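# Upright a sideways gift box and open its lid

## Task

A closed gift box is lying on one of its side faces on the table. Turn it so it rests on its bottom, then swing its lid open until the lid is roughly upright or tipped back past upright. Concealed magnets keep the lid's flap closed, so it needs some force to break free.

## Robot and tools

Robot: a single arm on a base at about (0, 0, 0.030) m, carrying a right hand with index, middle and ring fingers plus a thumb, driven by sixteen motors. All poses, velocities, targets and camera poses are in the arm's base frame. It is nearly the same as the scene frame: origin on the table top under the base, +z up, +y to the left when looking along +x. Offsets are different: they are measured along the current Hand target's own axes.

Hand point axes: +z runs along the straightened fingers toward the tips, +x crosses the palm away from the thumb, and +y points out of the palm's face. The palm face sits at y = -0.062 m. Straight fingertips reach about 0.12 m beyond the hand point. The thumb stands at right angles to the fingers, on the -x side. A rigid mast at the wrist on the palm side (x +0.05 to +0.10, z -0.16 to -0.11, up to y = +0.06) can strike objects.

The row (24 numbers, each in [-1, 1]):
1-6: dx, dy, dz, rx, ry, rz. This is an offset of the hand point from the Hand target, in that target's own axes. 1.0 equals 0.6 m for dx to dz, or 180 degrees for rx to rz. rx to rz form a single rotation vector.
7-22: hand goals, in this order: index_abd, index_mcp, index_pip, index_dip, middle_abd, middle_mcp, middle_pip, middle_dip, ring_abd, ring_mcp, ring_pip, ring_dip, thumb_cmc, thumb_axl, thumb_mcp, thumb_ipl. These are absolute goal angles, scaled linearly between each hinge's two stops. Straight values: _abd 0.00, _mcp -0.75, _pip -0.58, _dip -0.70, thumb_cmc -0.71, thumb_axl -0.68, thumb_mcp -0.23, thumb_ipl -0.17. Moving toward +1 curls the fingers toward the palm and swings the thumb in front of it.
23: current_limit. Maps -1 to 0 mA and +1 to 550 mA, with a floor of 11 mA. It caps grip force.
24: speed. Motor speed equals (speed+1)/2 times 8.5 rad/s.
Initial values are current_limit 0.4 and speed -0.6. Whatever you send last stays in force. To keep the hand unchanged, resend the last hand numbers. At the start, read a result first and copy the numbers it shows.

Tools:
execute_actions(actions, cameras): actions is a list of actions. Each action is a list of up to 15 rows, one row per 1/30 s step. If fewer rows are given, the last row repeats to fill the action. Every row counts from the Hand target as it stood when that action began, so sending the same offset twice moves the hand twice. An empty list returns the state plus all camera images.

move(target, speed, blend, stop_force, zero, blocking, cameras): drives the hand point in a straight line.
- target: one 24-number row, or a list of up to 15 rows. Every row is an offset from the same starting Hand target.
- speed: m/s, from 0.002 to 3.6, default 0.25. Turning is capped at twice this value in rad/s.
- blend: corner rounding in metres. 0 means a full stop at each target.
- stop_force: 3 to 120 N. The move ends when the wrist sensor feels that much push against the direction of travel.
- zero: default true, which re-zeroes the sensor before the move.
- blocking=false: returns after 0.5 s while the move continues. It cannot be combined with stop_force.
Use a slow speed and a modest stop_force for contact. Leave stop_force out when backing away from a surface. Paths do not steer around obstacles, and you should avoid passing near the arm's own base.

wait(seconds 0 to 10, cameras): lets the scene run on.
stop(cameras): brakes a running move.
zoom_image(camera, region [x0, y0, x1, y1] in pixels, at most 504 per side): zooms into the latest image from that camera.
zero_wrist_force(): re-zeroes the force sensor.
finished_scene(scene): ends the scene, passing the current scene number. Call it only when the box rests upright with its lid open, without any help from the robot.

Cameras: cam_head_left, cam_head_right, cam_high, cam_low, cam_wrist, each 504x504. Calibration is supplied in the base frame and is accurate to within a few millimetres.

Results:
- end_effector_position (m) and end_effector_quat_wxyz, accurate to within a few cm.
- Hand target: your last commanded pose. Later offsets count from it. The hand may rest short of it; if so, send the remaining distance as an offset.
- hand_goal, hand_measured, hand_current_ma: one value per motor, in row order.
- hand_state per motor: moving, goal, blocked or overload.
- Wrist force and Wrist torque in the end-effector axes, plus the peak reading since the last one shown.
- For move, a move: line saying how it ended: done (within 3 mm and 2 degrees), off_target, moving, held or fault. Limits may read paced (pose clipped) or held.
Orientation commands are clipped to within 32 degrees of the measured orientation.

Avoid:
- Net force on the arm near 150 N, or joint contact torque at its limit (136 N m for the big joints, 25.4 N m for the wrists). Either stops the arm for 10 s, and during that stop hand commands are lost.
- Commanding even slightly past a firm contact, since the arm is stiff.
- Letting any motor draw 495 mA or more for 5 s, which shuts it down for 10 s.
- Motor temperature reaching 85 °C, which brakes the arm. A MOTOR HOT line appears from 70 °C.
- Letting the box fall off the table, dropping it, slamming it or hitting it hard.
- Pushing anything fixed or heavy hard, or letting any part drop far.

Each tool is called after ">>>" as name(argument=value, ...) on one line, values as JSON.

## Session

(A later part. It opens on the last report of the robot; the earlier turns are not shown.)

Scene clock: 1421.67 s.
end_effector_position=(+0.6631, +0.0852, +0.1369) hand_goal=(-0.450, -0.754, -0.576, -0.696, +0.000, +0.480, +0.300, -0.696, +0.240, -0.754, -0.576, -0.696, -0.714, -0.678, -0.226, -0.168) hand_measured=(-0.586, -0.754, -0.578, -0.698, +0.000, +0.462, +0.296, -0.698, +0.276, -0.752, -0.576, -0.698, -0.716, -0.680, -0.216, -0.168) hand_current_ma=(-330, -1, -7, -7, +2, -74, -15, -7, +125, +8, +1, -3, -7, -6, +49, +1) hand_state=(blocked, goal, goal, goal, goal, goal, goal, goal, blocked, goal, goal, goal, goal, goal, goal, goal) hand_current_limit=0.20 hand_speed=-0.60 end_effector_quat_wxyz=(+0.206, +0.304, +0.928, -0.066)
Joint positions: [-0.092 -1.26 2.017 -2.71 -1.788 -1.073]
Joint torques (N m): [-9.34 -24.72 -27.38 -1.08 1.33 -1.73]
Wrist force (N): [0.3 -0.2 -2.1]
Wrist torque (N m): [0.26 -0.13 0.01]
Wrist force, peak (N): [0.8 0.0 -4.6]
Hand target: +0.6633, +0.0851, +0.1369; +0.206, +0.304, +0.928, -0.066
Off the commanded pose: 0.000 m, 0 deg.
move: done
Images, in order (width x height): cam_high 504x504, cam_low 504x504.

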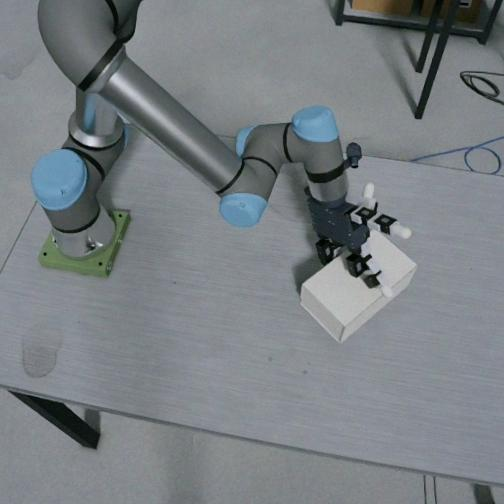

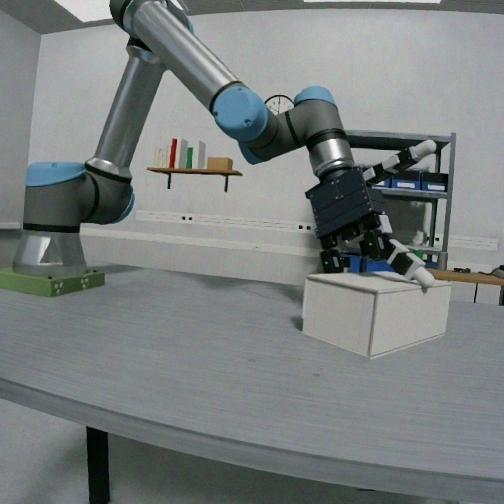

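>>> move(target=[0.0028,0,0.006,0,0,0,-0.45,-0.754,-0.576,-0.696,0,0.48,0.3,-0.696,0.24,-0.754,-0.576,-0.696,-0.714,-0.678,-0.226,-0.168,0.2,-0.6], speed=0.02)

>>> execute_actions(actions=[[[0,0,0,0,0,0,-0.25,-0.754,-0.576,-0.696,0,0.48,0.3,-0.696,0.0,-0.754,-0.576,-0.696,-0.714,-0.678,-0.226,-0.168,0.6,-0.6]],[[0,0,0,0,0,0,-0.25,-0.754,-0.576,-0.696,0,0.48,0.3,-0.696,0.0,-0.754,-0.576,-0.696,-0.714,-0.678,-0.226,-0.168,0.6,-0.6]]])

>>> move(target=[-0.024,0,-0.0118,0,0.0444,0,-0.25,-0.754,-0.576,-0.696,0,0.48,0.3,-0.696,0.0,-0.754,-0.576,-0.696,-0.714,-0.678,-0.226,-0.168,0.6,-0.6], speed=0.03, cameras=["cam_high","cam_low"])

>>> zoom_image(camera="cam_low", region=[250, 170, 460, 380])

>>> zoom_image(camera="cam_high", region=[280, 200, 430, 350])

Scene clock: 1444.93 s.
end_effector_position=(+0.6633, +0.0851, +0.1331) hand_goal=(-0.450, -0.754, -0.576, -0.696, +0.000, +0.480, +0.300, -0.696, +0.240, -0.754, -0.576, -0.696, -0.714, -0.678, -0.226, -0.168) hand_measured=(-0.612, -0.754, -0.578, -0.698, +0.000, +0.462, +0.296, -0.698, +0.278, -0.752, -0.576, -0.698, -0.716, -0.680, -0.216, -0.168) hand_current_ma=(-330, -1, -7, -7, +2, -74, -15, -7, +133, +7, +1, -3, -7, -6, +49, +1) hand_state=(blocked, goal, goal, goal, goal, goal, goal, goal, blocked, goal, goal, goal, goal, goal, goal, goal) hand_current_limit=0.20 hand_speed=-0.60 end_effector_quat_wxyz=(+0.206, +0.304, +0.928, -0.066)
Joint positions: [-0.093 -1.253 2.02 -2.72 -1.788 -1.073]
Joint torques (N m): [-6.7 -20.75 -1.49 -3.34 1.06 -0.99]
Wrist force (N): [-0.9 0.0 -8.0]
Wrist torque (N m): [0.75 -0.42 -0.06]
Wrist force, peak (N): [-0.8 -0.3 -8.1]
Hand target: +0.6633, +0.0851, +0.1330; +0.206, +0.304, +0.928, -0.066
Off the commanded pose: 0.000 m, 0 deg.
move: done

Scene clock: 1446.13 s.
end_effector_position=(+0.6633, +0.0851, +0.1330) hand_goal=(-0.250, -0.754, -0.576, -0.696, +0.000, +0.480, +0.300, -0.696, +0.000, -0.754, -0.576, -0.696, -0.714, -0.678, -0.226, -0.168) hand_measured=(-0.612, -0.754, -0.578, -0.698, +0.000, +0.462, +0.296, -0.698, +0.274, -0.752, -0.576, -0.698, -0.716, -0.680, -0.216, -0.168) hand_current_ma=(-440, -1, -7, -7, +2, -74, -15, -7, +440, +7, +1, -3, -7, -6, +49, +1) hand_state=(blocked, goal, goal, goal, goal, goal, goal, goal, blocked, goal, goal, goal, goal, goal, goal, goal) hand_current_limit=0.60 hand_speed=-0.60 end_effector_quat_wxyz=(+0.206, +0.304, +0.928, -0.066)
Joint positions: [-0.093 -1.253 2.02 -2.72 -1.788 -1.073]
Joint torques (N m): [-2.99 -18.83 -3.81 -3.68 0.81 -0.02]
Wrist force (N): [0.5 0.0 -10.4]
Wrist torque (N m): [0.94 -0.21 0.06]
Wrist force, peak (N): [0.5 -0.1 -10.5]
Hand target: +0.6633, +0.0851, +0.1330; +0.206, +0.304, +0.928, -0.066
Off the commanded pose: 0.000 m, 0 deg.
Step readings (end_effector_position):
0: (+0.6633, +0.0851, +0.1331)
1: (+0.6633, +0.0851, +0.1330)
2: (+0.6633, +0.0851, +0.1330)
4: (+0.6633, +0.0851, +0.1330)
8: (+0.6633, +0.0851, +0.1330)
15: (+0.6633, +0.0851, +0.1330)
16: (+0.6633, +0.0851, +0.1330)
17: (+0.6633, +0.0851, +0.1330)
19: (+0.6633, +0.0851, +0.1330)
23: (+0.6633, +0.0851, +0.1330)
30: (+0.6633, +0.0851, +0.1330)

Scene clock: 1448.97 s.
end_effector_position=(+0.6714, +0.0791, +0.1455) hand_goal=(-0.250, -0.754, -0.576, -0.696, +0.000, +0.480, +0.300, -0.696, +0.000, -0.754, -0.576, -0.696, -0.714, -0.678, -0.226, -0.168) hand_measured=(-0.636, -0.754, -0.578, -0.698, +0.000, +0.462, +0.296, -0.698, +0.164, -0.752, -0.576, -0.698, -0.716, -0.680, -0.216, -0.168) hand_current_ma=(-440, -1, -7, -7, +2, -74, -15, -7, +440, +7, +1, -3, -7, -6, +49, +1) hand_state=(blocked, goal, goal, goal, goal, goal, goal, goal, blocked, goal, goal, goal, goal, goal, goal, goal) hand_current_limit=0.60 hand_speed=-0.60 end_effector_quat_wxyz=(+0.141, +0.308, +0.940, -0.045)
Joint positions: [-0.13 -1.268 1.914 -2.481 -1.711 -1.087]
Joint torques (N m): [-8.85 -38.21 -27.05 -0.03 1.76 -1.69]
Wrist force (N): [-0.2 0.3 -7.3]
Wrist torque (N m): [0.69 -0.55 0.03]
Wrist force, peak (N): [-0.4 -0.1 -11.0]
Hand target: +0.6714, +0.0791, +0.1455; +0.141, +0.308, +0.940, -0.045
Off the commanded pose: 0.000 m, 0 deg.
move: done
Images, in order (width x height): cam_high 504x504, cam_low 504x504.

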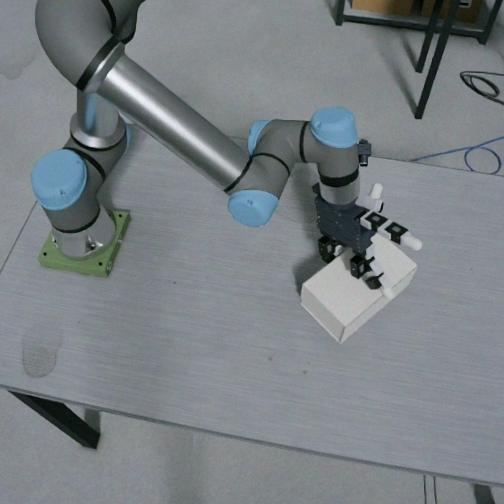

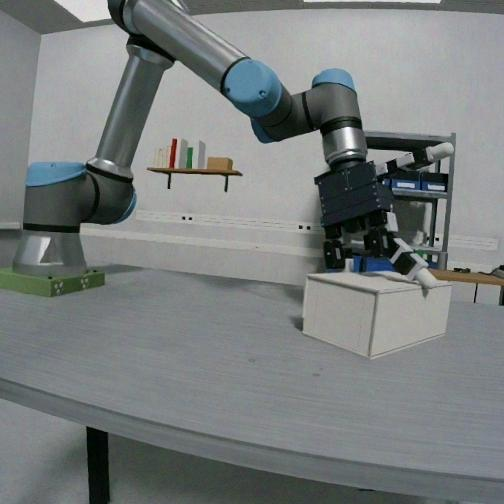

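Scaled by 2.400.

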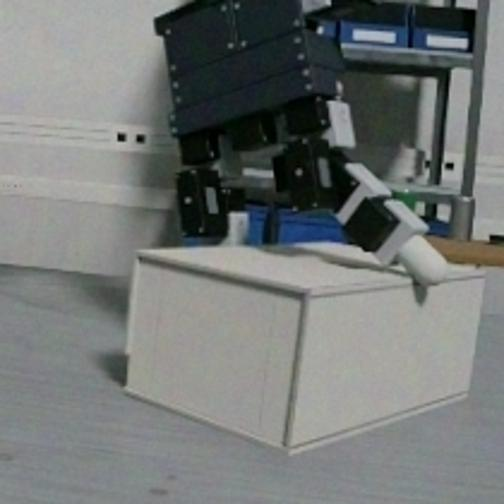

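Scaled by 3.360.

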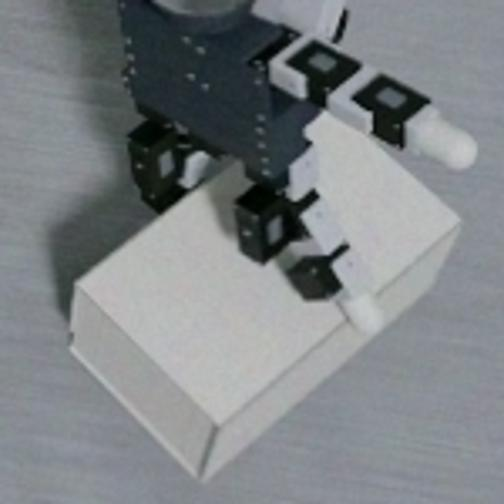

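>>> execute_actions(actions=[[[0,0,0,0,0,0,-0.9,-0.754,-0.576,-0.696,0,0.48,0.3,-0.696,0.3,-0.754,-0.576,-0.696,-0.714,-0.678,-0.226,-0.168,0.3,-0.5]]])

>>> move(target=[[0.0283,0,-0.0783,0,0,0,-0.9,-0.754,-0.576,-0.696,0,0.48,0.3,-0.696,0.3,-0.754,-0.576,-0.696,-0.714,-0.678,-0.226,-0.168,0.3,-0.5],[0.149,-0.0135,-0.0473,0,-0.1278,0,-0.9,-0.754,-0.576,-0.696,0,0.48,0.3,-0.696,0,-0.754,-0.576,-0.696,-0.714,-0.678,-0.226,-0.168,0.3,-0.5]], speed=0.2, blend=0.02, cameras=["cam_high","cam_low"])

>>> zoom_image(camera="cam_low", region=[230, 170, 460, 380])

>>> zoom_image(camera="cam_high", region=[280, 200, 430, 350])

Scene clock: 1506.10 s.
end_effector_position=(+0.6714, +0.0791, +0.1455) hand_goal=(-0.900, -0.754, -0.576, -0.696, +0.000, +0.480, +0.300, -0.696, +0.300, -0.754, -0.576, -0.696, -0.714, -0.678, -0.226, -0.168) hand_measured=(-0.888, -0.754, -0.578, -0.698, +0.000, +0.462, +0.296, -0.698, +0.298, -0.752, -0.576, -0.698, -0.716, -0.680, -0.216, -0.168) hand_current_ma=(+36, -1, -7, -7, +2, -74, -15, -7, -7, +7, +1, -3, -7, -6, +49, +1) hand_state=(goal, goal, goal, goal, goal, goal, goal, goal, goal, goal, goal, goal, goal, goal, goal, goal) hand_current_limit=0.30 hand_speed=-0.50 end_effector_quat_wxyz=(+0.141, +0.308, +0.940, -0.045)
Joint positions: [-0.13 -1.268 1.913 -2.48 -1.711 -1.087]
Joint torques (N m): [-5.62 -26.1 -27.76 -4.06 -0.01 -1.62]
Wrist force (N): [-0.6 0.4 0.3]
Wrist torque (N m): [0.13 -0.10 -0.04]
Wrist force, peak (N): [0.0 0.4 -7.7]
Hand target: +0.6714, +0.0791, +0.1455; +0.141, +0.308, +0.940, -0.045
Off the commanded pose: 0.000 m, 0 deg.
Step readings (end_effector_position):
0: (+0.6714, +0.0791, +0.1455)
1: (+0.6714, +0.0791, +0.1455)
2: (+0.6714, +0.0791, +0.1455)
4: (+0.6714, +0.0791, +0.1455)
8: (+0.6714, +0.0791, +0.1454)
15: (+0.6714, +0.0791, +0.1455)

Scene clock: 1508.70 s.
end_effector_position=(+0.5909, +0.1280, +0.1464) hand_goal=(-0.900, -0.754, -0.576, -0.696, +0.000, +0.480, +0.300, -0.696, +0.000, -0.754, -0.576, -0.696, -0.714, -0.678, -0.226, -0.168) hand_measured=(-0.888, -0.754, -0.578, -0.698, +0.000, +0.464, +0.296, -0.698, +0.008, -0.752, -0.576, -0.698, -0.716, -0.680, -0.216, -0.168) hand_current_ma=(+35, -1, -7, -7, +2, -66, -15, -7, +26, +7, +1, -3, -7, -6, +44, +1) hand_state=(goal, goal, goal, goal, goal, goal, goal, goal, goal, goal, goal, goal, goal, goal, goal, goal) hand_current_limit=0.30 hand_speed=-0.50 end_effector_quat_wxyz=(+0.326, +0.292, +0.893, -0.106)
Joint positions: [0.057 -1.317 2.276 -3.106 -1.991 -1.007]
Joint torques (N m): [5.39 -18.74 -3.1 -4.89 -2.44 -1.57]
Wrist force (N): [-0.7 0.4 0.2]
Wrist torque (N m): [0.07 -0.07 -0.05]
Wrist force, peak (N): [-1.0 0.3 1.1]
Hand target: +0.5909, +0.1280, +0.1464; +0.326, +0.292, +0.893, -0.106
Off the commanded pose: 0.000 m, 0 deg.
move: done
Images, in order (width x height): cam_high 504x504, cam_low 504x504.

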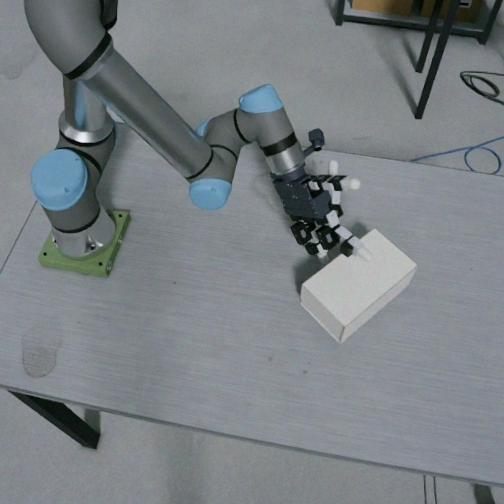

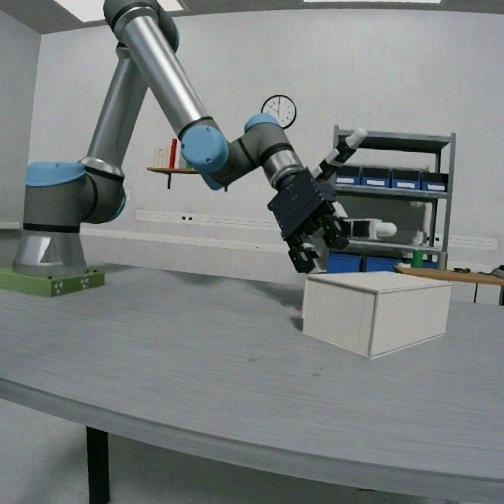

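Scaled by 2.191.

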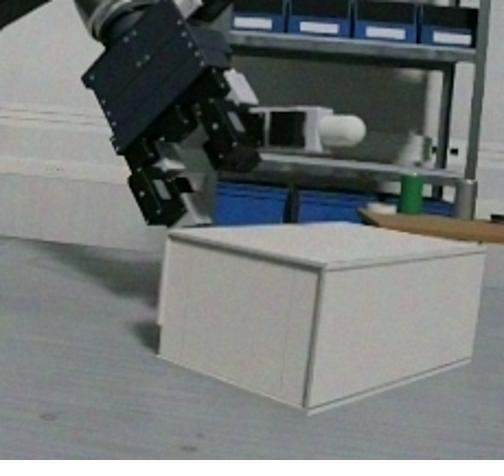

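Scaled by 3.360.

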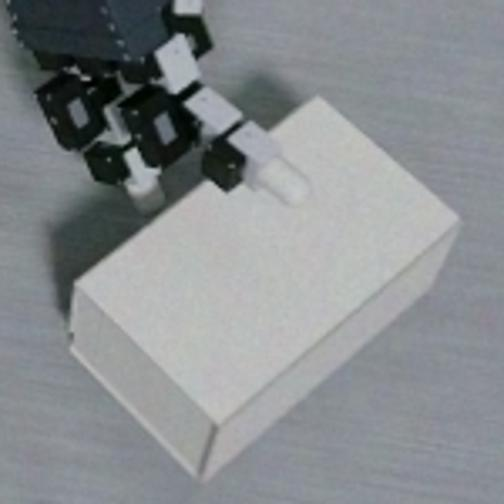

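>>> move(target=[0.0289,0,0.0345,0,0,0,-0.9,-0.754,-0.576,-0.696,0,0.48,0.3,-0.696,0,-0.754,-0.576,-0.696,-0.714,-0.678,-0.226,-0.168,0.3,-0.5], speed=0.02, stop_force=4)

Scene clock: 1519.70 s.
end_effector_position=(+0.5910, +0.1280, +0.1231) hand_goal=(-0.900, -0.754, -0.576, -0.696, +0.000, +0.480, +0.300, -0.696, +0.000, -0.754, -0.576, -0.696, -0.714, -0.678, -0.226, -0.168) hand_measured=(-0.888, -0.754, -0.578, -0.698, +0.000, +0.464, +0.296, -0.698, +0.006, -0.752, -0.576, -0.698, -0.716, -0.680, -0.216, -0.168) hand_current_ma=(+35, -1, -7, -7, +2, -65, -15, -7, +17, +5, +1, -3, -7, -6, +43, +1) hand_state=(goal, goal, goal, goal, goal, goal, goal, goal, goal, goal, goal, goal, goal, goal, goal, goal) hand_current_limit=0.30 hand_speed=-0.50 end_effector_quat_wxyz=(+0.326, +0.292, +0.893, -0.106)
Joint positions: [0.057 -1.257 2.29 -3.181 -1.991 -1.007]
Joint torques (N m): [-8.25 -37.99 -22.44 -1.03 -2.19 1.05]
Wrist force (N): [-0.7 0.1 -2.3]
Wrist torque (N m): [0.23 0.13 -0.03]
Wrist force, peak (N): [-1.6 -0.3 -14.6]
Hand target: +0.5910, +0.1280, +0.1231; +0.326, +0.292, +0.893, -0.106 (not the last commanded pose)
Off the commanded pose: 0.004 m, 0 deg.
move: contact

>>> move(target=[-0.0021,0,-0.0026,0,0,0,-0.9,-0.754,-0.576,-0.696,0,0.48,0.3,-0.696,0,-0.754,-0.576,-0.696,-0.714,-0.678,-0.226,-0.168,0.3,-0.5], speed=0.02)

>>> move(target=[-0.033,0,0.0277,0,0,0,-0.9,-0.754,-0.576,-0.696,0,0.48,0.3,-0.696,0,-0.754,-0.576,-0.696,-0.714,-0.678,-0.226,-0.168,0.3,-0.5], speed=0.03)

>>> execute_actions(actions=[[[0,0,0,0,0,0,-0.3,-0.754,-0.576,-0.696,0,0.48,0.3,-0.696,0,-0.754,-0.576,-0.696,-0.714,-0.678,-0.226,-0.168,0.2,-0.7]],[[0,0,0,0,0,0,-0.3,-0.754,-0.576,-0.696,0,0.48,0.3,-0.696,-0.1,-0.754,-0.576,-0.696,-0.714,-0.678,-0.226,-0.168,0.2,-0.7]]], cameras=["cam_high","cam_low"])

>>> zoom_image(camera="cam_low", region=[230, 170, 460, 380])

>>> zoom_image(camera="cam_high", region=[280, 200, 430, 350])

Scene clock: 1542.83 s.
end_effector_position=(+0.5910, +0.1280, +0.1250) hand_goal=(-0.900, -0.754, -0.576, -0.696, +0.000, +0.480, +0.300, -0.696, +0.000, -0.754, -0.576, -0.696, -0.714, -0.678, -0.226, -0.168) hand_measured=(-0.888, -0.754, -0.578, -0.698, +0.000, +0.464, +0.296, -0.698, +0.006, -0.752, -0.576, -0.698, -0.716, -0.680, -0.216, -0.168) hand_current_ma=(+35, -1, -7, -7, +2, -65, -15, -7, +17, +5, +1, -3, -7, -6, +43, +1) hand_state=(goal, goal, goal, goal, goal, goal, goal, goal, goal, goal, goal, goal, goal, goal, goal, goal) hand_current_limit=0.30 hand_speed=-0.50 end_effector_quat_wxyz=(+0.326, +0.292, +0.893, -0.106)
Joint positions: [0.057 -1.262 2.289 -3.175 -1.991 -1.007]
Joint torques (N m): [-1.46 -39.16 -23.32 -1.58 -2.45 1.24]
Wrist force (N): [-0.9 0.3 0.1]
Wrist torque (N m): [0.05 -0.04 -0.06]
Wrist force, peak (N): [-0.6 0.2 -2.6]
Hand target: +0.5910, +0.1280, +0.1251; +0.326, +0.292, +0.893, -0.106
Off the commanded pose: 0.000 m, 0 deg.
move: done

Scene clock: 1544.10 s.
end_effector_position=(+0.6116, +0.1129, +0.1252) hand_goal=(-0.900, -0.754, -0.576, -0.696, +0.000, +0.480, +0.300, -0.696, +0.000, -0.754, -0.576, -0.696, -0.714, -0.678, -0.226, -0.168) hand_measured=(-0.888, -0.754, -0.578, -0.698, +0.000, +0.464, +0.296, -0.698, +0.006, -0.752, -0.576, -0.698, -0.716, -0.680, -0.216, -0.168) hand_current_ma=(+35, -1, -7, -7, +2, -64, -15, -7, +17, +5, +1, -3, -7, -6, +43, +1) hand_state=(goal, goal, goal, goal, goal, goal, goal, goal, goal, goal, goal, goal, goal, goal, goal, goal) hand_current_limit=0.30 hand_speed=-0.50 end_effector_quat_wxyz=(+0.326, +0.292, +0.893, -0.106)
Joint positions: [0.019 -1.234 2.248 -3.175 -1.97 -1.041]
Joint torques (N m): [-8.23 -20.35 -22.25 -1.14 1.11 -1.99]
Wrist force (N): [-0.6 0.0 0.3]
Wrist torque (N m): [0.00 -0.11 0.00]
Wrist force, peak (N): [-0.9 0.0 0.5]
Hand target: +0.6118, +0.1128, +0.1252; +0.326, +0.292, +0.893, -0.106
Off the commanded pose: 0.000 m, 0 deg.
move: done

Scene clock: 1545.30 s.
end_effector_position=(+0.6118, +0.1128, +0.1252) hand_goal=(-0.300, -0.754, -0.576, -0.696, +0.000, +0.480, +0.300, -0.696, -0.100, -0.754, -0.576, -0.696, -0.714, -0.678, -0.226, -0.168) hand_measured=(-0.382, -0.754, -0.578, -0.698, +0.000, +0.464, +0.296, -0.698, -0.016, -0.752, -0.576, -0.698, -0.716, -0.680, -0.216, -0.168) hand_current_ma=(-311, -1, -7, -7, +2, -64, -15, -7, +315, +5, +1, -3, -7, -6, +43, +1) hand_state=(blocked, goal, goal, goal, goal, goal, goal, goal, blocked, goal, goal, goal, goal, goal, goal, goal) hand_current_limit=0.20 hand_speed=-0.70 end_effector_quat_wxyz=(+0.326, +0.292, +0.893, -0.106)
Joint positions: [0.019 -1.233 2.247 -3.175 -1.97 -1.042]
Joint torques (N m): [-5.97 -21.19 -16.22 -1.21 1.29 -1.63]
Wrist force (N): [-0.9 -0.2 -0.7]
Wrist torque (N m): [0.06 -0.14 -0.04]
Wrist force, peak (N): [-3.1 -0.2 -0.8]
Hand target: +0.6118, +0.1128, +0.1252; +0.326, +0.292, +0.893, -0.106
Off the commanded pose: 0.000 m, 0 deg.
Step readings (end_effector_position):
0: (+0.6116, +0.1129, +0.1252)
1: (+0.6117, +0.1129, +0.1252)
2: (+0.6117, +0.1128, +0.1252)
4: (+0.6117, +0.1128, +0.1252)
8: (+0.6118, +0.1128, +0.1252)
15: (+0.6118, +0.1128, +0.1252)
16: (+0.6118, +0.1128, +0.1252)
17: (+0.6118, +0.1128, +0.1252)
19: (+0.6118, +0.1128, +0.1252)
23: (+0.6118, +0.1128, +0.1252)
30: (+0.6118, +0.1128, +0.1252)
Images, in order (width x height): cam_high 504x504, cam_low 504x504.

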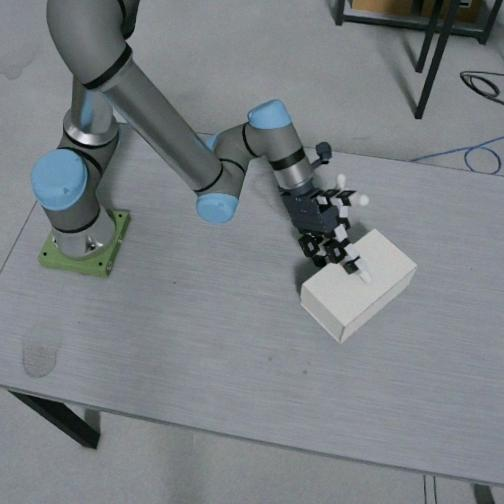

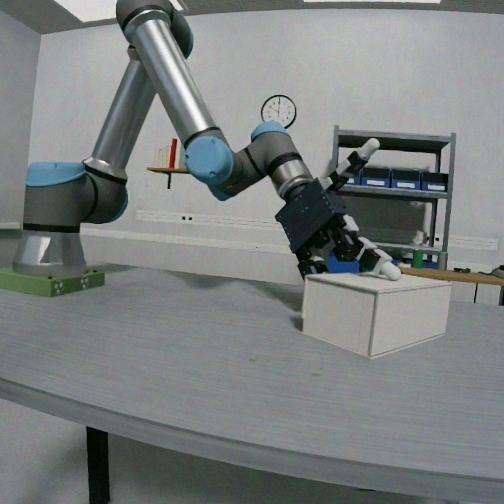

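Scaled by 2.191.

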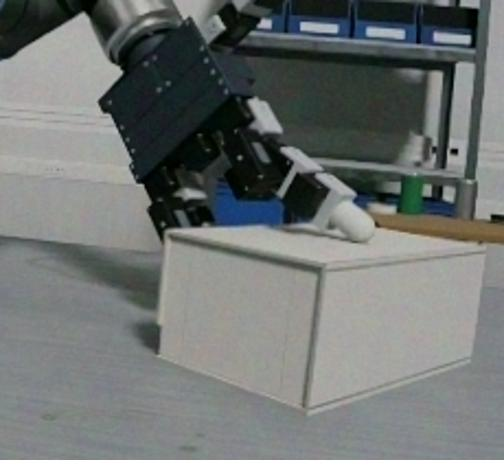

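Scaled by 3.360.

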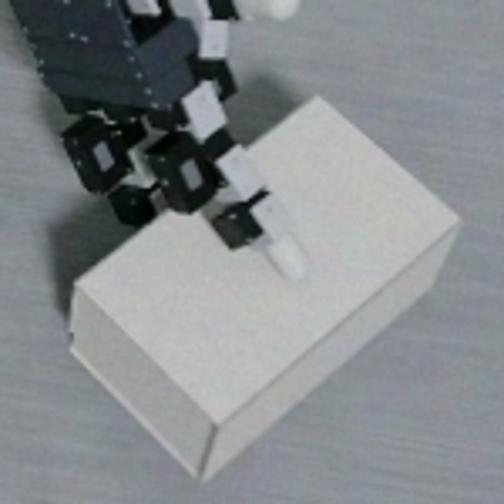

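>>> execute_actions(actions=[[[0,0,0,0,0,0,-0.2,-0.754,-0.576,-0.696,0,0.48,0.3,-0.696,-0.3,-0.754,-0.576,-0.696,-0.714,-0.678,-0.226,-0.168,0.6,-0.5]]])

>>> move(target=[-0.043,0,-0.0192,0,0.0556,0,-0.2,-0.754,-0.576,-0.696,0,0.48,0.3,-0.696,-0.3,-0.754,-0.576,-0.696,-0.714,-0.678,-0.226,-0.168,0.6,-0.5], speed=0.04, cameras=["cam_high","cam_low"])

>>> zoom_image(camera="cam_low", region=[230, 170, 460, 380])

>>> zoom_image(camera="cam_high", region=[280, 200, 430, 350])

Scene clock: 1565.47 s.
end_effector_position=(+0.6118, +0.1128, +0.1252) hand_goal=(-0.200, -0.754, -0.576, -0.696, +0.000, +0.480, +0.300, -0.696, -0.300, -0.754, -0.576, -0.696, -0.714, -0.678, -0.226, -0.168) hand_measured=(-0.380, -0.754, -0.578, -0.698, +0.000, +0.464, +0.296, -0.698, -0.018, -0.752, -0.576, -0.698, -0.716, -0.680, -0.216, -0.168) hand_current_ma=(-440, -1, -7, -7, +2, -64, -15, -7, +440, +5, +1, -3, -7, -6, +43, +1) hand_state=(blocked, goal, goal, goal, goal, goal, goal, goal, blocked, goal, goal, goal, goal, goal, goal, goal) hand_current_limit=0.60 hand_speed=-0.50 end_effector_quat_wxyz=(+0.326, +0.292, +0.893, -0.106)
Joint positions: [0.019 -1.233 2.247 -3.175 -1.97 -1.042]
Joint torques (N m): [0.77 -21.39 -1.77 -1.3 1.11 -1.55]
Wrist force (N): [-0.8 -0.2 -1.4]
Wrist torque (N m): [0.12 -0.13 -0.03]
Wrist force, peak (N): [-1.1 -0.2 -1.6]
Hand target: +0.6118, +0.1128, +0.1252; +0.326, +0.292, +0.893, -0.106
Off the commanded pose: 0.000 m, 0 deg.
Step readings (end_effector_position):
0: (+0.6118, +0.1128, +0.1252)
1: (+0.6118, +0.1128, +0.1252)
2: (+0.6118, +0.1128, +0.1252)
4: (+0.6118, +0.1128, +0.1252)
8: (+0.6118, +0.1128, +0.1252)
15: (+0.6118, +0.1128, +0.1252)

Scene clock: 1568.17 s.
end_effector_position=(+0.6217, +0.1054, +0.1506) hand_goal=(-0.200, -0.754, -0.576, -0.696, +0.000, +0.480, +0.300, -0.696, -0.300, -0.754, -0.576, -0.696, -0.714, -0.678, -0.226, -0.168) hand_measured=(-0.312, -0.754, -0.578, -0.698, +0.000, +0.464, +0.296, -0.698, -0.136, -0.752, -0.576, -0.698, -0.716, -0.680, -0.216, -0.168) hand_current_ma=(-431, -1, -7, -7, +2, -64, -15, -7, +440, +5, +1, -3, -7, -6, +43, +1) hand_state=(blocked, goal, goal, goal, goal, goal, goal, goal, blocked, goal, goal, goal, goal, goal, goal, goal) hand_current_limit=0.60 hand_speed=-0.50 end_effector_quat_wxyz=(+0.247, +0.300, +0.918, -0.080)
Joint positions: [-0.037 -1.344 2.147 -2.821 -1.854 -1.04]
Joint torques (N m): [-8.48 -37.91 -26.59 -1.33 1.36 -1.51]
Wrist force (N): [-0.5 0.3 -1.4]
Wrist torque (N m): [0.18 -0.17 0.00]
Wrist force, peak (N): [-2.1 0.1 -1.7]
Hand target: +0.6217, +0.1054, +0.1506; +0.247, +0.301, +0.918, -0.080
Off the commanded pose: 0.000 m, 0 deg.
move: done
Images, in order (width x height): cam_high 504x504, cam_low 504x504.

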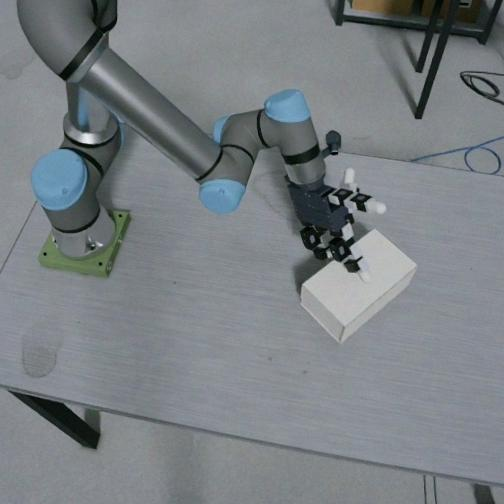

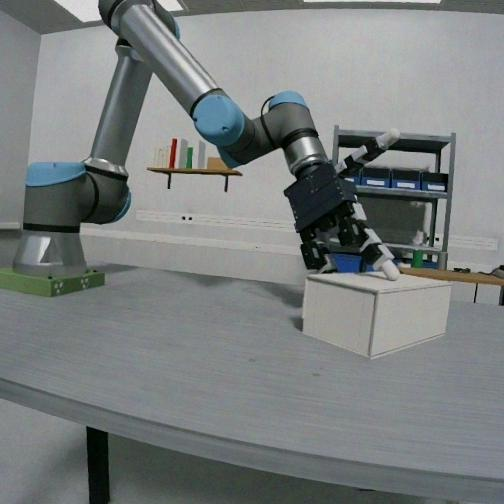

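Scaled by 2.191.

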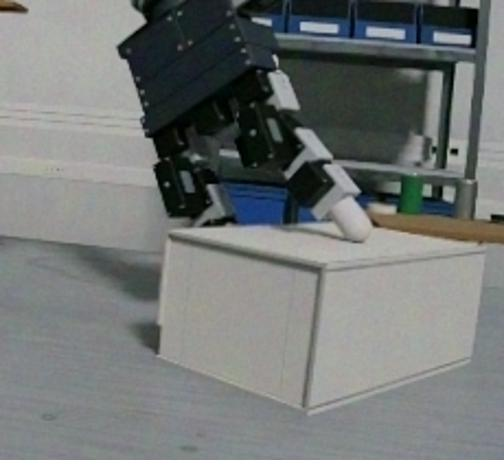

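Scaled by 3.360.

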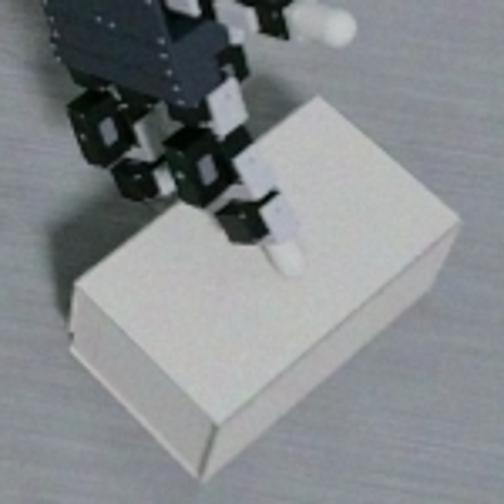

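>>> execute_actions(actions=[[[0,0,0,0,0,0,-0.98,-0.754,-0.576,-0.696,0,0.48,0.3,-0.696,0.1,-0.754,-0.576,-0.696,-0.714,-0.678,-0.226,-0.168,0.3,-0.4]]])

>>> move(target=[[0.0183,0,-0.0683,0,0,0,-0.98,-0.754,-0.576,-0.696,0,0.48,0.3,-0.696,0.1,-0.754,-0.576,-0.696,-0.714,-0.678,-0.226,-0.168,0.3,-0.5],[0.0158,0,0.017,0,0.0556,0,-0.98,-0.754,-0.576,-0.696,0,0.48,0.3,-0.696,-0.133,-0.754,-0.576,-0.696,-0.714,-0.678,-0.226,-0.168,0.3,-0.5]], speed=0.15, blend=0.01)

>>> move(target=[0.0142,0,0.0392,0,0,0,-0.98,-0.754,-0.576,-0.696,0,0.48,0.3,-0.696,-0.133,-0.754,-0.576,-0.696,-0.714,-0.678,-0.226,-0.168,0.3,-0.5], speed=0.02, stop_force=4, cameras=["cam_high","cam_low"])

>>> zoom_image(camera="cam_low", region=[230, 170, 460, 380])

>>> zoom_image(camera="cam_high", region=[280, 200, 430, 350])

Scene clock: 1699.30 s.
end_effector_position=(+0.6217, +0.1054, +0.1506) hand_goal=(-0.980, -0.754, -0.576, -0.696, +0.000, +0.480, +0.300, -0.696, +0.100, -0.754, -0.576, -0.696, -0.714, -0.678, -0.226, -0.168) hand_measured=(-0.968, -0.754, -0.578, -0.698, +0.000, +0.464, +0.296, -0.698, +0.098, -0.752, -0.576, -0.698, -0.716, -0.680, -0.216, -0.168) hand_current_ma=(+38, -1, -7, -7, +2, -64, -15, -7, -3, +5, +1, -3, -7, -6, +43, +1) hand_state=(goal, goal, goal, goal, goal, goal, goal, goal, goal, goal, goal, goal, goal, goal, goal, goal) hand_current_limit=0.30 hand_speed=-0.40 end_effector_quat_wxyz=(+0.247, +0.301, +0.918, -0.080)
Joint positions: [-0.037 -1.344 2.146 -2.821 -1.854 -1.04]
Joint torques (N m): [-6.89 -38.36 -26.76 -1.2 1.29 -1.43]
Wrist force (N): [-1.0 -0.1 0.2]
Wrist torque (N m): [0.03 -0.08 -0.05]
Wrist force, peak (N): [-0.5 0.0 -1.6]
Hand target: +0.6217, +0.1054, +0.1506; +0.247, +0.301, +0.918, -0.080
Off the commanded pose: 0.000 m, 0 deg.
Step readings (end_effector_position):
0: (+0.6217, +0.1054, +0.1506)
1: (+0.6217, +0.1054, +0.1506)
2: (+0.6217, +0.1054, +0.1506)
4: (+0.6217, +0.1054, +0.1506)
8: (+0.6217, +0.1054, +0.1506)
15: (+0.6217, +0.1054, +0.1506)

Scene clock: 1701.27 s.
end_effector_position=(+0.6192, +0.1073, +0.1370) hand_goal=(-0.980, -0.754, -0.576, -0.696, +0.000, +0.480, +0.300, -0.696, -0.134, -0.754, -0.576, -0.696, -0.714, -0.678, -0.226, -0.168) hand_measured=(-0.968, -0.754, -0.578, -0.698, +0.000, +0.464, +0.296, -0.698, -0.126, -0.752, -0.576, -0.698, -0.716, -0.680, -0.216, -0.168) hand_current_ma=(+35, -1, -7, -7, +2, -64, -15, -7, +21, +5, +1, -3, -6, -6, +42, +1) hand_state=(goal, goal, goal, goal, goal, goal, goal, goal, goal, goal, goal, goal, goal, goal, goal, goal) hand_current_limit=0.30 hand_speed=-0.50 end_effector_quat_wxyz=(+0.166, +0.306, +0.936, -0.053)
Joint positions: [-0.074 -1.351 2.083 -2.604 -1.752 -1.04]
Joint torques (N m): [-8.23 -21.5 -27.8 -1.06 1.52 -1.59]
Wrist force (N): [-0.6 0.0 0.2]
Wrist torque (N m): [0.09 -0.07 -0.04]
Wrist force, peak (N): [-1.0 0.0 0.9]
Hand target: +0.6192, +0.1073, +0.1370; +0.166, +0.306, +0.936, -0.053
Off the commanded pose: 0.000 m, 0 deg.
move: done

Scene clock: 1703.40 s.
end_effector_position=(+0.6193, +0.1073, +0.1191) hand_goal=(-0.980, -0.754, -0.576, -0.696, +0.000, +0.480, +0.300, -0.696, -0.134, -0.754, -0.576, -0.696, -0.714, -0.678, -0.226, -0.168) hand_measured=(-0.968, -0.754, -0.578, -0.698, +0.000, +0.464, +0.296, -0.698, -0.128, -0.752, -0.576, -0.698, -0.716, -0.680, -0.216, -0.168) hand_current_ma=(+35, -1, -7, -7, +2, -64, -15, -7, +15, +3, +1, -3, -6, -6, +42, +1) hand_state=(goal, goal, goal, goal, goal, goal, goal, goal, goal, goal, goal, goal, goal, goal, goal, goal) hand_current_limit=0.30 hand_speed=-0.50 end_effector_quat_wxyz=(+0.166, +0.306, +0.936, -0.053)
Joint positions: [-0.074 -1.318 2.101 -2.655 -1.752 -1.04]
Joint torques (N m): [-3.78 -38.83 -26.72 -1.09 0.53 0.51]
Wrist force (N): [0.1 0.0 -3.1]
Wrist torque (N m): [0.33 0.15 0.00]
Wrist force, peak (N): [1.2 -0.5 -16.9]
Hand target: +0.6193, +0.1073, +0.1191; +0.166, +0.306, +0.936, -0.053 (not the last commanded pose)
Off the commanded pose: 0.007 m, 0 deg.
move: contact
Images, in order (width x height): cam_high 504x504, cam_low 504x504.

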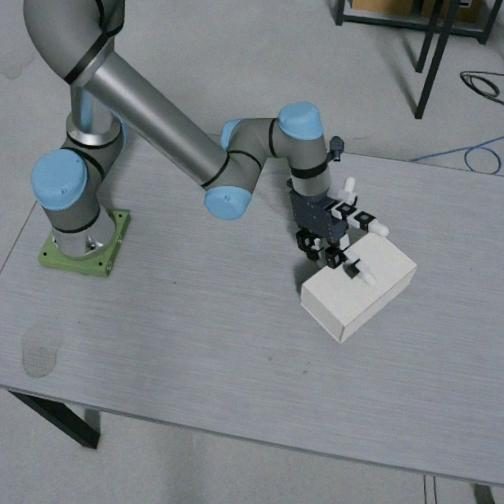

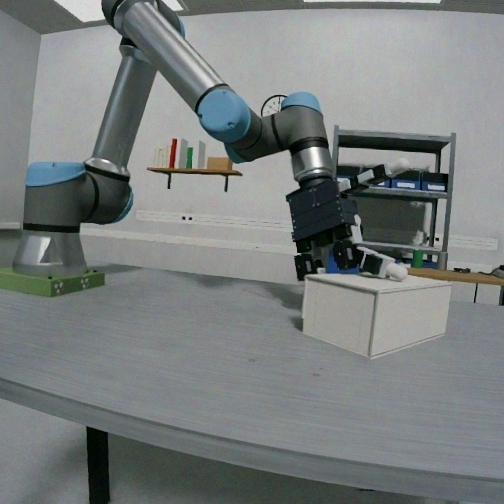

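Scaled by 2.191.

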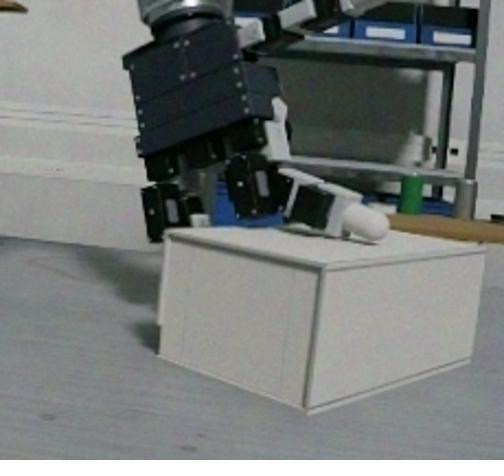

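Scaled by 3.360.

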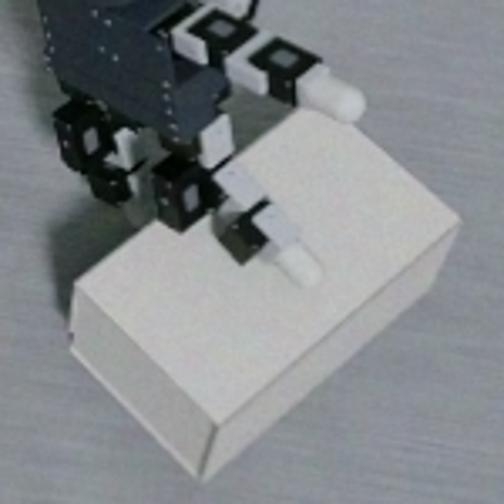

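>>> move(target=[[-0.0011,0,-0.0031,0,0,0,-0.98,-0.754,-0.576,-0.696,0,0.48,0.3,-0.696,-0.133,-0.754,-0.576,-0.696,-0.714,-0.678,-0.226,-0.168,0.3,-0.5],[-0.0399,0,0.0108,0,0,0,-0.98,-0.754,-0.576,-0.696,0,0.48,0.3,-0.696,-0.133,-0.754,-0.576,-0.696,-0.714,-0.678,-0.226,-0.168,0.3,-0.5]], speed=0.03)

>>> execute_actions(actions=[[[0,0,0,0,0,0,-0.5,-0.754,-0.576,-0.696,0,0.48,0.3,-0.696,-0.2,-0.754,-0.576,-0.696,-0.714,-0.678,-0.226,-0.168,0.5,-0.5]],[[0,0,0,0,0,0,-0.5,-0.754,-0.576,-0.696,0,0.48,0.3,-0.696,-0.3,-0.754,-0.576,-0.696,-0.714,-0.678,-0.226,-0.168,0.6,-0.5]]], cameras=["cam_high","cam_low"])

>>> zoom_image(camera="cam_low", region=[230, 170, 460, 380])

>>> zoom_image(camera="cam_high", region=[280, 200, 430, 350])

Scene clock: 1722.73 s.
end_effector_position=(+0.6391, +0.0928, +0.1212) hand_goal=(-0.980, -0.754, -0.576, -0.696, +0.000, +0.480, +0.300, -0.696, -0.134, -0.754, -0.576, -0.696, -0.714, -0.678, -0.226, -0.168) hand_measured=(-0.968, -0.754, -0.578, -0.698, +0.000, +0.464, +0.296, -0.698, -0.128, -0.752, -0.576, -0.698, -0.716, -0.680, -0.216, -0.168) hand_current_ma=(+35, -1, -7, -7, +2, -64, -15, -7, +15, +3, +1, -3, -6, -6, +42, +1) hand_state=(goal, goal, goal, goal, goal, goal, goal, goal, goal, goal, goal, goal, goal, goal, goal, goal) hand_current_limit=0.30 hand_speed=-0.50 end_effector_quat_wxyz=(+0.166, +0.306, +0.936, -0.053)
Joint positions: [-0.1 -1.287 2.052 -2.641 -1.744 -1.065]
Joint torques (N m): [-5.97 -24.8 -26.89 -1.25 1.54 -1.41]
Wrist force (N): [-0.8 0.2 0.3]
Wrist torque (N m): [0.11 -0.07 -0.07]
Wrist force, peak (N): [0.2 -0.1 -3.2]
Hand target: +0.6392, +0.0927, +0.1212; +0.166, +0.306, +0.936, -0.053
Off the commanded pose: 0.000 m, 0 deg.
move: done

Scene clock: 1723.93 s.
end_effector_position=(+0.6392, +0.0927, +0.1212) hand_goal=(-0.500, -0.754, -0.576, -0.696, +0.000, +0.480, +0.300, -0.696, -0.300, -0.754, -0.576, -0.696, -0.714, -0.678, -0.226, -0.168) hand_measured=(-0.904, -0.754, -0.578, -0.698, +0.000, +0.464, +0.296, -0.698, -0.202, -0.752, -0.576, -0.698, -0.716, -0.680, -0.216, -0.168) hand_current_ma=(-440, +0, -7, -7, +2, -64, -15, -7, +377, +3, +1, -3, -6, -6, +42, +1) hand_state=(blocked, goal, goal, goal, goal, goal, goal, goal, blocked, goal, goal, goal, goal, goal, goal, goal) hand_current_limit=0.60 hand_speed=-0.50 end_effector_quat_wxyz=(+0.166, +0.306, +0.936, -0.053)
Joint positions: [-0.1 -1.287 2.051 -2.641 -1.744 -1.065]
Joint torques (N m): [-8.46 -23.15 -24.67 -1.95 0.96 -1.61]
Wrist force (N): [0.8 0.0 -3.5]
Wrist torque (N m): [0.42 -0.24 0.08]
Wrist force, peak (N): [-1.5 0.1 -3.9]
Hand target: +0.6392, +0.0927, +0.1212; +0.166, +0.306, +0.936, -0.053
Off the commanded pose: 0.000 m, 0 deg.
Step readings (end_effector_position):
0: (+0.6391, +0.0928, +0.1212)
1: (+0.6391, +0.0928, +0.1212)
2: (+0.6391, +0.0927, +0.1212)
4: (+0.6392, +0.0927, +0.1212)
8: (+0.6392, +0.0927, +0.1212)
15: (+0.6392, +0.0927, +0.1212)
16: (+0.6392, +0.0927, +0.1212)
17: (+0.6392, +0.0927, +0.1212)
19: (+0.6392, +0.0927, +0.1212)
23: (+0.6392, +0.0927, +0.1212)
30: (+0.6392, +0.0927, +0.1212)
Images, in order (width x height): cam_high 504x504, cam_low 504x504.

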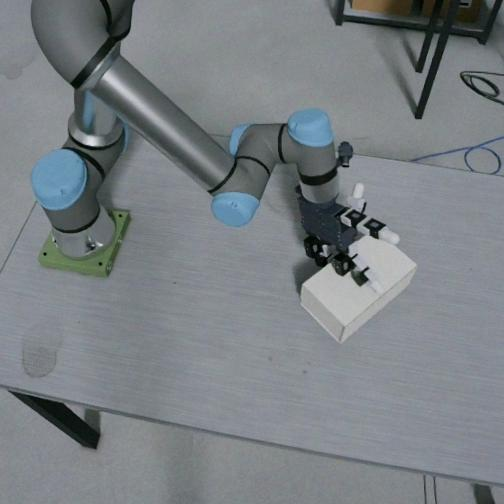

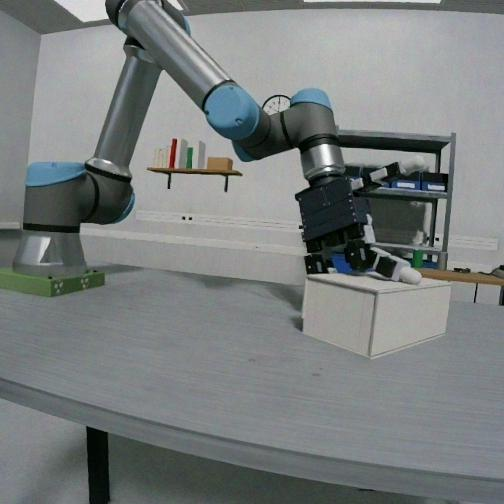

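Scaled by 2.191.

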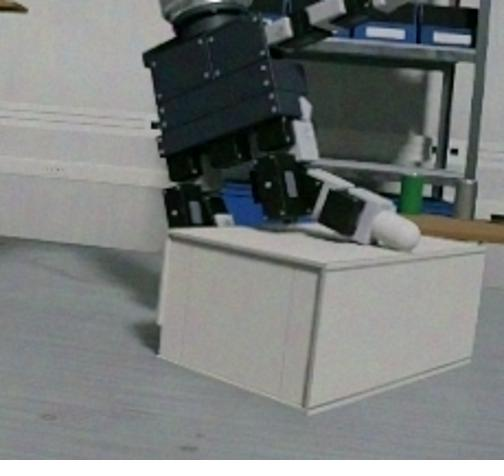

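Scaled by 3.360.

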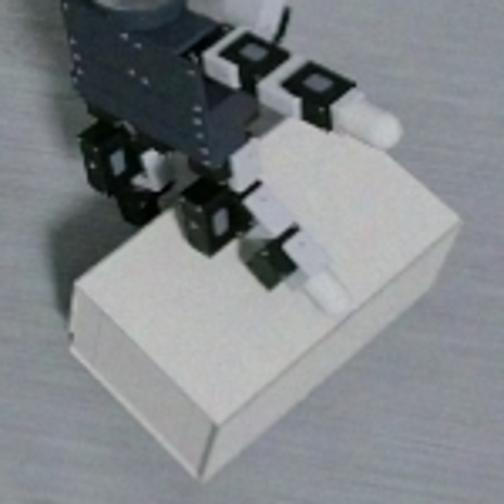

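>>> move(target=[[0,0,0,0,0,0,-0.5,-0.754,-0.576,-0.696,0,0.48,0.3,-0.696,-0.5,-0.754,-0.576,-0.696,-0.714,-0.678,-0.226,-0.168,0.7,-0.5],[-0.0287,0,-0.0243,0,0.0556,0,-0.5,-0.754,-0.576,-0.696,0,0.48,0.3,-0.696,-0.5,-0.754,-0.576,-0.696,-0.714,-0.678,-0.226,-0.168,0.7,-0.5]], speed=0.04, cameras=["cam_high","cam_low"])

>>> zoom_image(camera="cam_low", region=[230, 170, 460, 380])

>>> zoom_image(camera="cam_high", region=[280, 200, 430, 350])

Scene clock: 1744.33 s.
end_effector_position=(+0.6482, +0.0861, +0.1408) hand_goal=(-0.500, -0.754, -0.576, -0.696, +0.000, +0.480, +0.300, -0.696, -0.500, -0.754, -0.576, -0.696, -0.714, -0.678, -0.226, -0.168) hand_measured=(-0.904, -0.754, -0.578, -0.698, +0.000, +0.464, +0.296, -0.698, -0.302, -0.752, -0.576, -0.698, -0.716, -0.680, -0.216, -0.168) hand_current_ma=(-468, +0, -7, -6, +2, -64, -15, -7, +467, +3, +1, -3, -6, -6, +42, +1) hand_state=(blocked, goal, goal, goal, goal, goal, goal, goal, blocked, goal, goal, goal, goal, goal, goal, goal) hand_current_limit=0.70 hand_speed=-0.50 end_effector_quat_wxyz=(+0.084, +0.310, +0.947, -0.026)
Joint positions: [-0.146 -1.3 1.91 -2.337 -1.651 -1.091]
Joint torques (N m): [-8.05 -22.33 -28.77 0.05 2.12 -1.57]
Wrist force (N): [-1.6 0.3 -3.0]
Wrist torque (N m): [0.36 -0.50 -0.11]
Wrist force, peak (N): [1.0 0.4 -5.2]
Hand target: +0.6482, +0.0860, +0.1408; +0.083, +0.310, +0.947, -0.026
Off the commanded pose: 0.000 m, 0 deg.
move: done
Images, in order (width x height): cam_high 504x504, cam_low 504x504.

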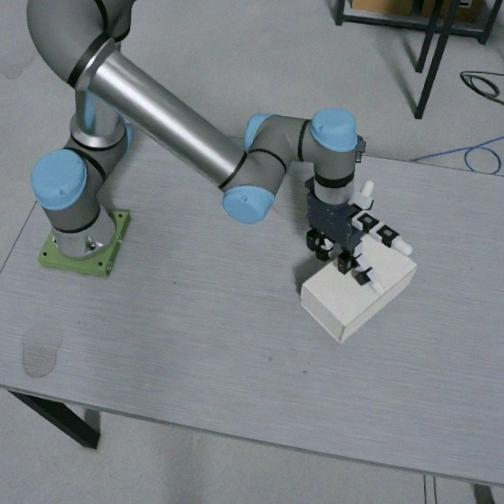

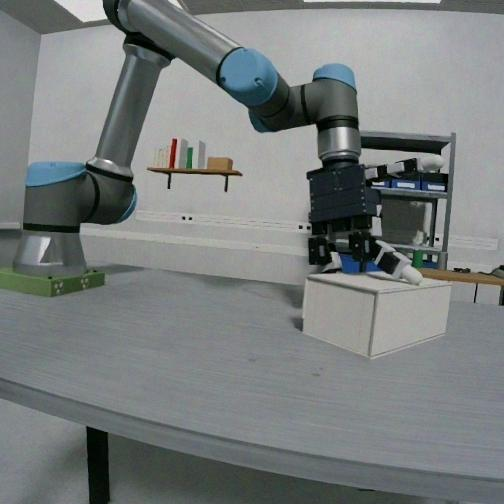

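Scaled by 2.191.

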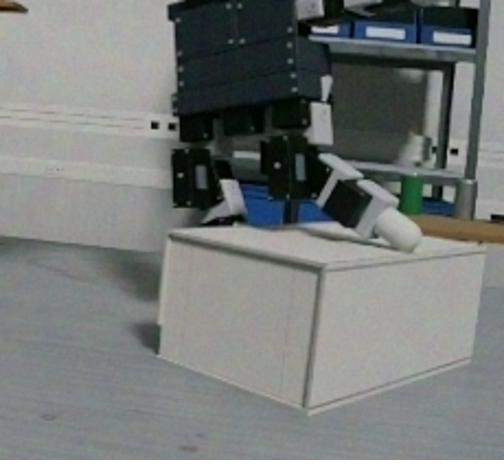

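Scaled by 3.360.

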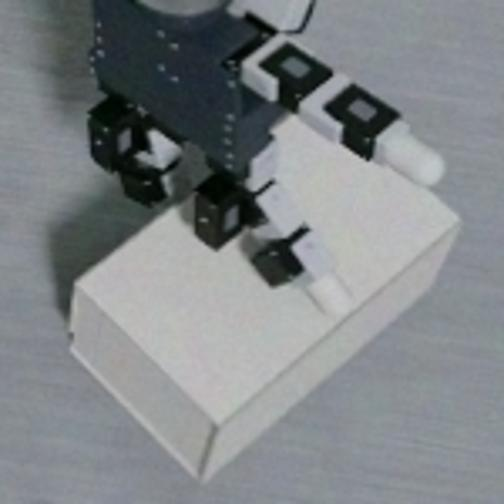

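>>> execute_actions(actions=[[[0,0,0,0,0,0,-0.98,-0.754,-0.576,-0.696,0,0.48,0.3,-0.696,0.1,-0.754,-0.576,-0.696,-0.714,-0.678,-0.226,-0.168,0.3,-0.3]]])

>>> move(target=[[-0.0174,0,-0.0985,0,0,0,-0.98,-0.754,-0.576,-0.696,0,0.48,0.3,-0.696,0.1,-0.754,-0.576,-0.696,-0.714,-0.678,-0.226,-0.168,0.4,-0.3],[-0.1328,-0.2083,-0.0951,0,0.0556,0,0,0.068,-0.139,-0.26,0,0.068,-0.139,-0.26,0,-0.754,-0.576,-0.696,-0.714,-0.678,-0.226,-0.168,0.4,-0.3]], speed=0.25, blend=0.02, cameras=["all"])

>>> zoom_image(camera="cam_low", region=[230, 150, 460, 380])

Scene clock: 1917.50 s.
end_effector_position=(+0.6482, +0.0861, +0.1408) hand_goal=(-0.980, -0.754, -0.576, -0.696, +0.000, +0.480, +0.300, -0.696, +0.100, -0.754, -0.576, -0.696, -0.714, -0.678, -0.226, -0.168) hand_measured=(-0.972, -0.754, -0.578, -0.698, +0.000, +0.464, +0.296, -0.698, +0.098, -0.752, -0.576, -0.698, -0.716, -0.680, -0.216, -0.168) hand_current_ma=(+22, +0, -7, -6, +2, -64, -15, -7, -7, +3, +1, -3, -6, -6, +42, +1) hand_state=(goal, goal, goal, goal, goal, goal, goal, goal, goal, goal, goal, goal, goal, goal, goal, goal) hand_current_limit=0.30 hand_speed=-0.30 end_effector_quat_wxyz=(+0.083, +0.310, +0.947, -0.026)
Joint positions: [-0.147 -1.3 1.91 -2.337 -1.65 -1.091]
Joint torques (N m): [-7.88 -30.42 -28.37 -3.79 0.3 -1.69]
Wrist force (N): [-0.6 0.3 0.4]
Wrist torque (N m): [0.11 -0.06 -0.04]
Wrist force, peak (N): [-1.7 0.4 -3.2]
Hand target: +0.6482, +0.0860, +0.1408; +0.083, +0.310, +0.947, -0.026
Off the commanded pose: 0.000 m, 0 deg.
Step readings (end_effector_position):
0: (+0.6482, +0.0860, +0.1408)
1: (+0.6482, +0.0860, +0.1408)
2: (+0.6482, +0.0861, +0.1408)
4: (+0.6482, +0.0861, +0.1408)
8: (+0.6482, +0.0861, +0.1408)
15: (+0.6482, +0.0861, +0.1408)

Scene clock: 1919.73 s.
end_effector_position=(+0.6295, -0.0554, +0.2106) hand_goal=(+0.000, +0.068, -0.140, -0.260, +0.000, +0.068, -0.140, -0.260, +0.000, -0.754, -0.576, -0.696, -0.714, -0.678, -0.226, -0.168) hand_measured=(-0.004, +0.052, -0.146, -0.264, +0.000, +0.062, -0.140, -0.264, +0.004, -0.752, -0.576, -0.698, -0.716, -0.680, -0.216, -0.168) hand_current_ma=(-8, -66, -23, -10, +2, -22, +1, -9, +8, +3, +1, -3, -5, -6, +42, +1) hand_state=(goal, goal, goal, goal, goal, goal, goal, goal, goal, goal, goal, goal, goal, goal, goal, goal) hand_current_limit=0.40 hand_speed=-0.30 end_effector_quat_wxyz=(+0.001, +0.311, +0.950, +0.001)
Joint positions: [-0.431 -1.36 1.72 -1.932 -1.569 -1.369]
Joint torques (N m): [-8.28 -23.82 -31.2 -0.68 1.78 -1.63]
Wrist force (N): [-0.3 0.4 -0.3]
Wrist torque (N m): [0.20 -0.05 0.05]
Wrist force, peak (N): [0.1 1.4 -0.7]
Hand target: +0.6295, -0.0554, +0.2106; +0.001, +0.311, +0.950, +0.001
Off the commanded pose: 0.000 m, 0 deg.
move: done
camera_calibration:
cam_wrist: T_world_to_cam=[[0.999403, 0.023787, -0.0250663, -0.584121], [0.03453, -0.715754, 0.697498, -0.243279], [-0.0013499, -0.697947, -0.716148, 0.237037], [0, 0, 0, 1]] pos_world=[0.592493, 0.00520624, 0.324798]

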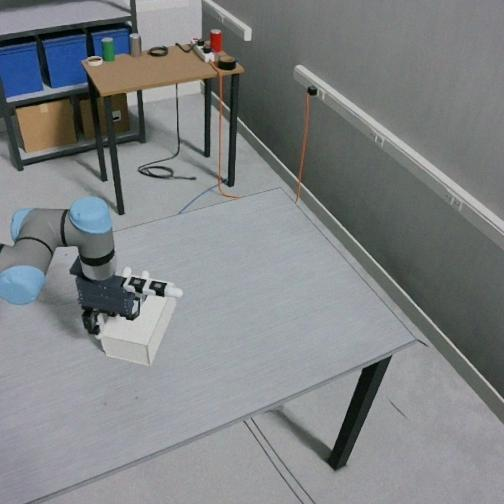

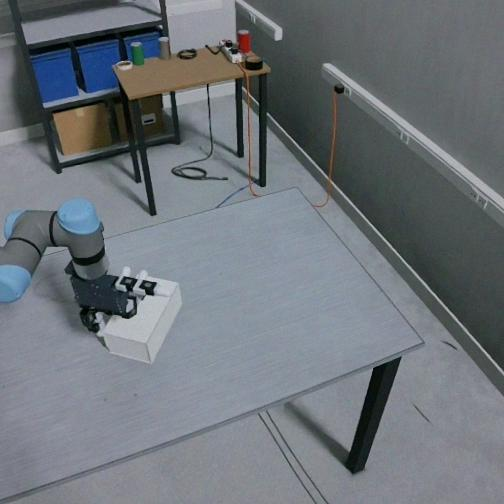

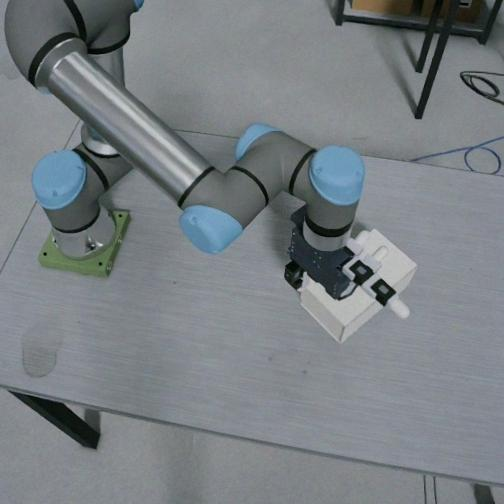

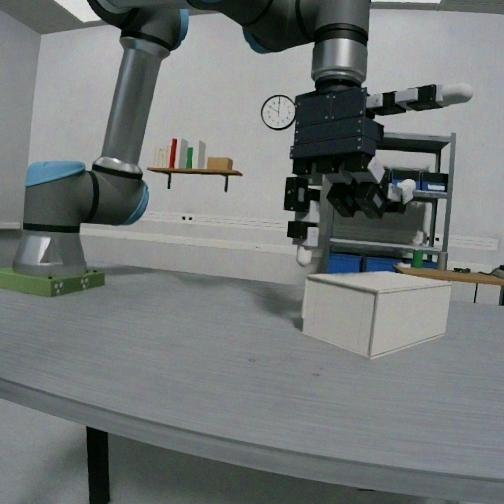

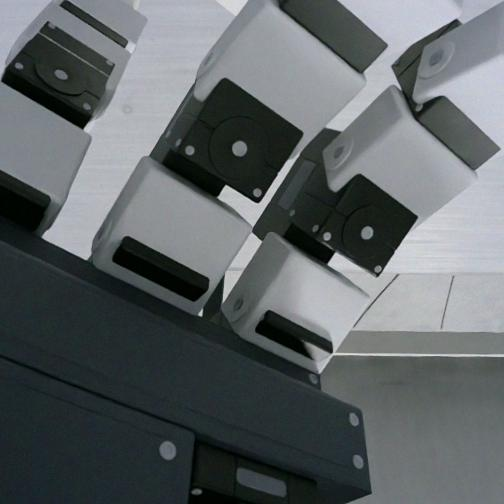

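Scaled by 2.191.

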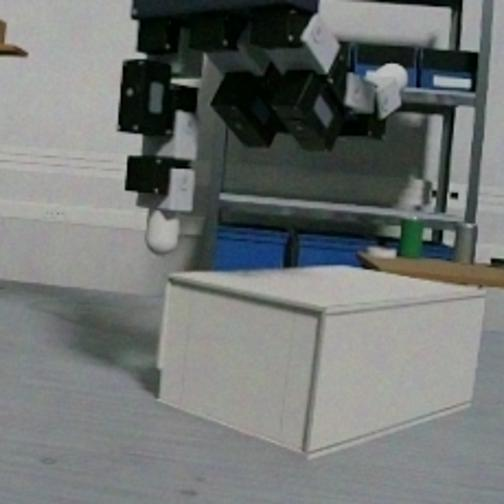

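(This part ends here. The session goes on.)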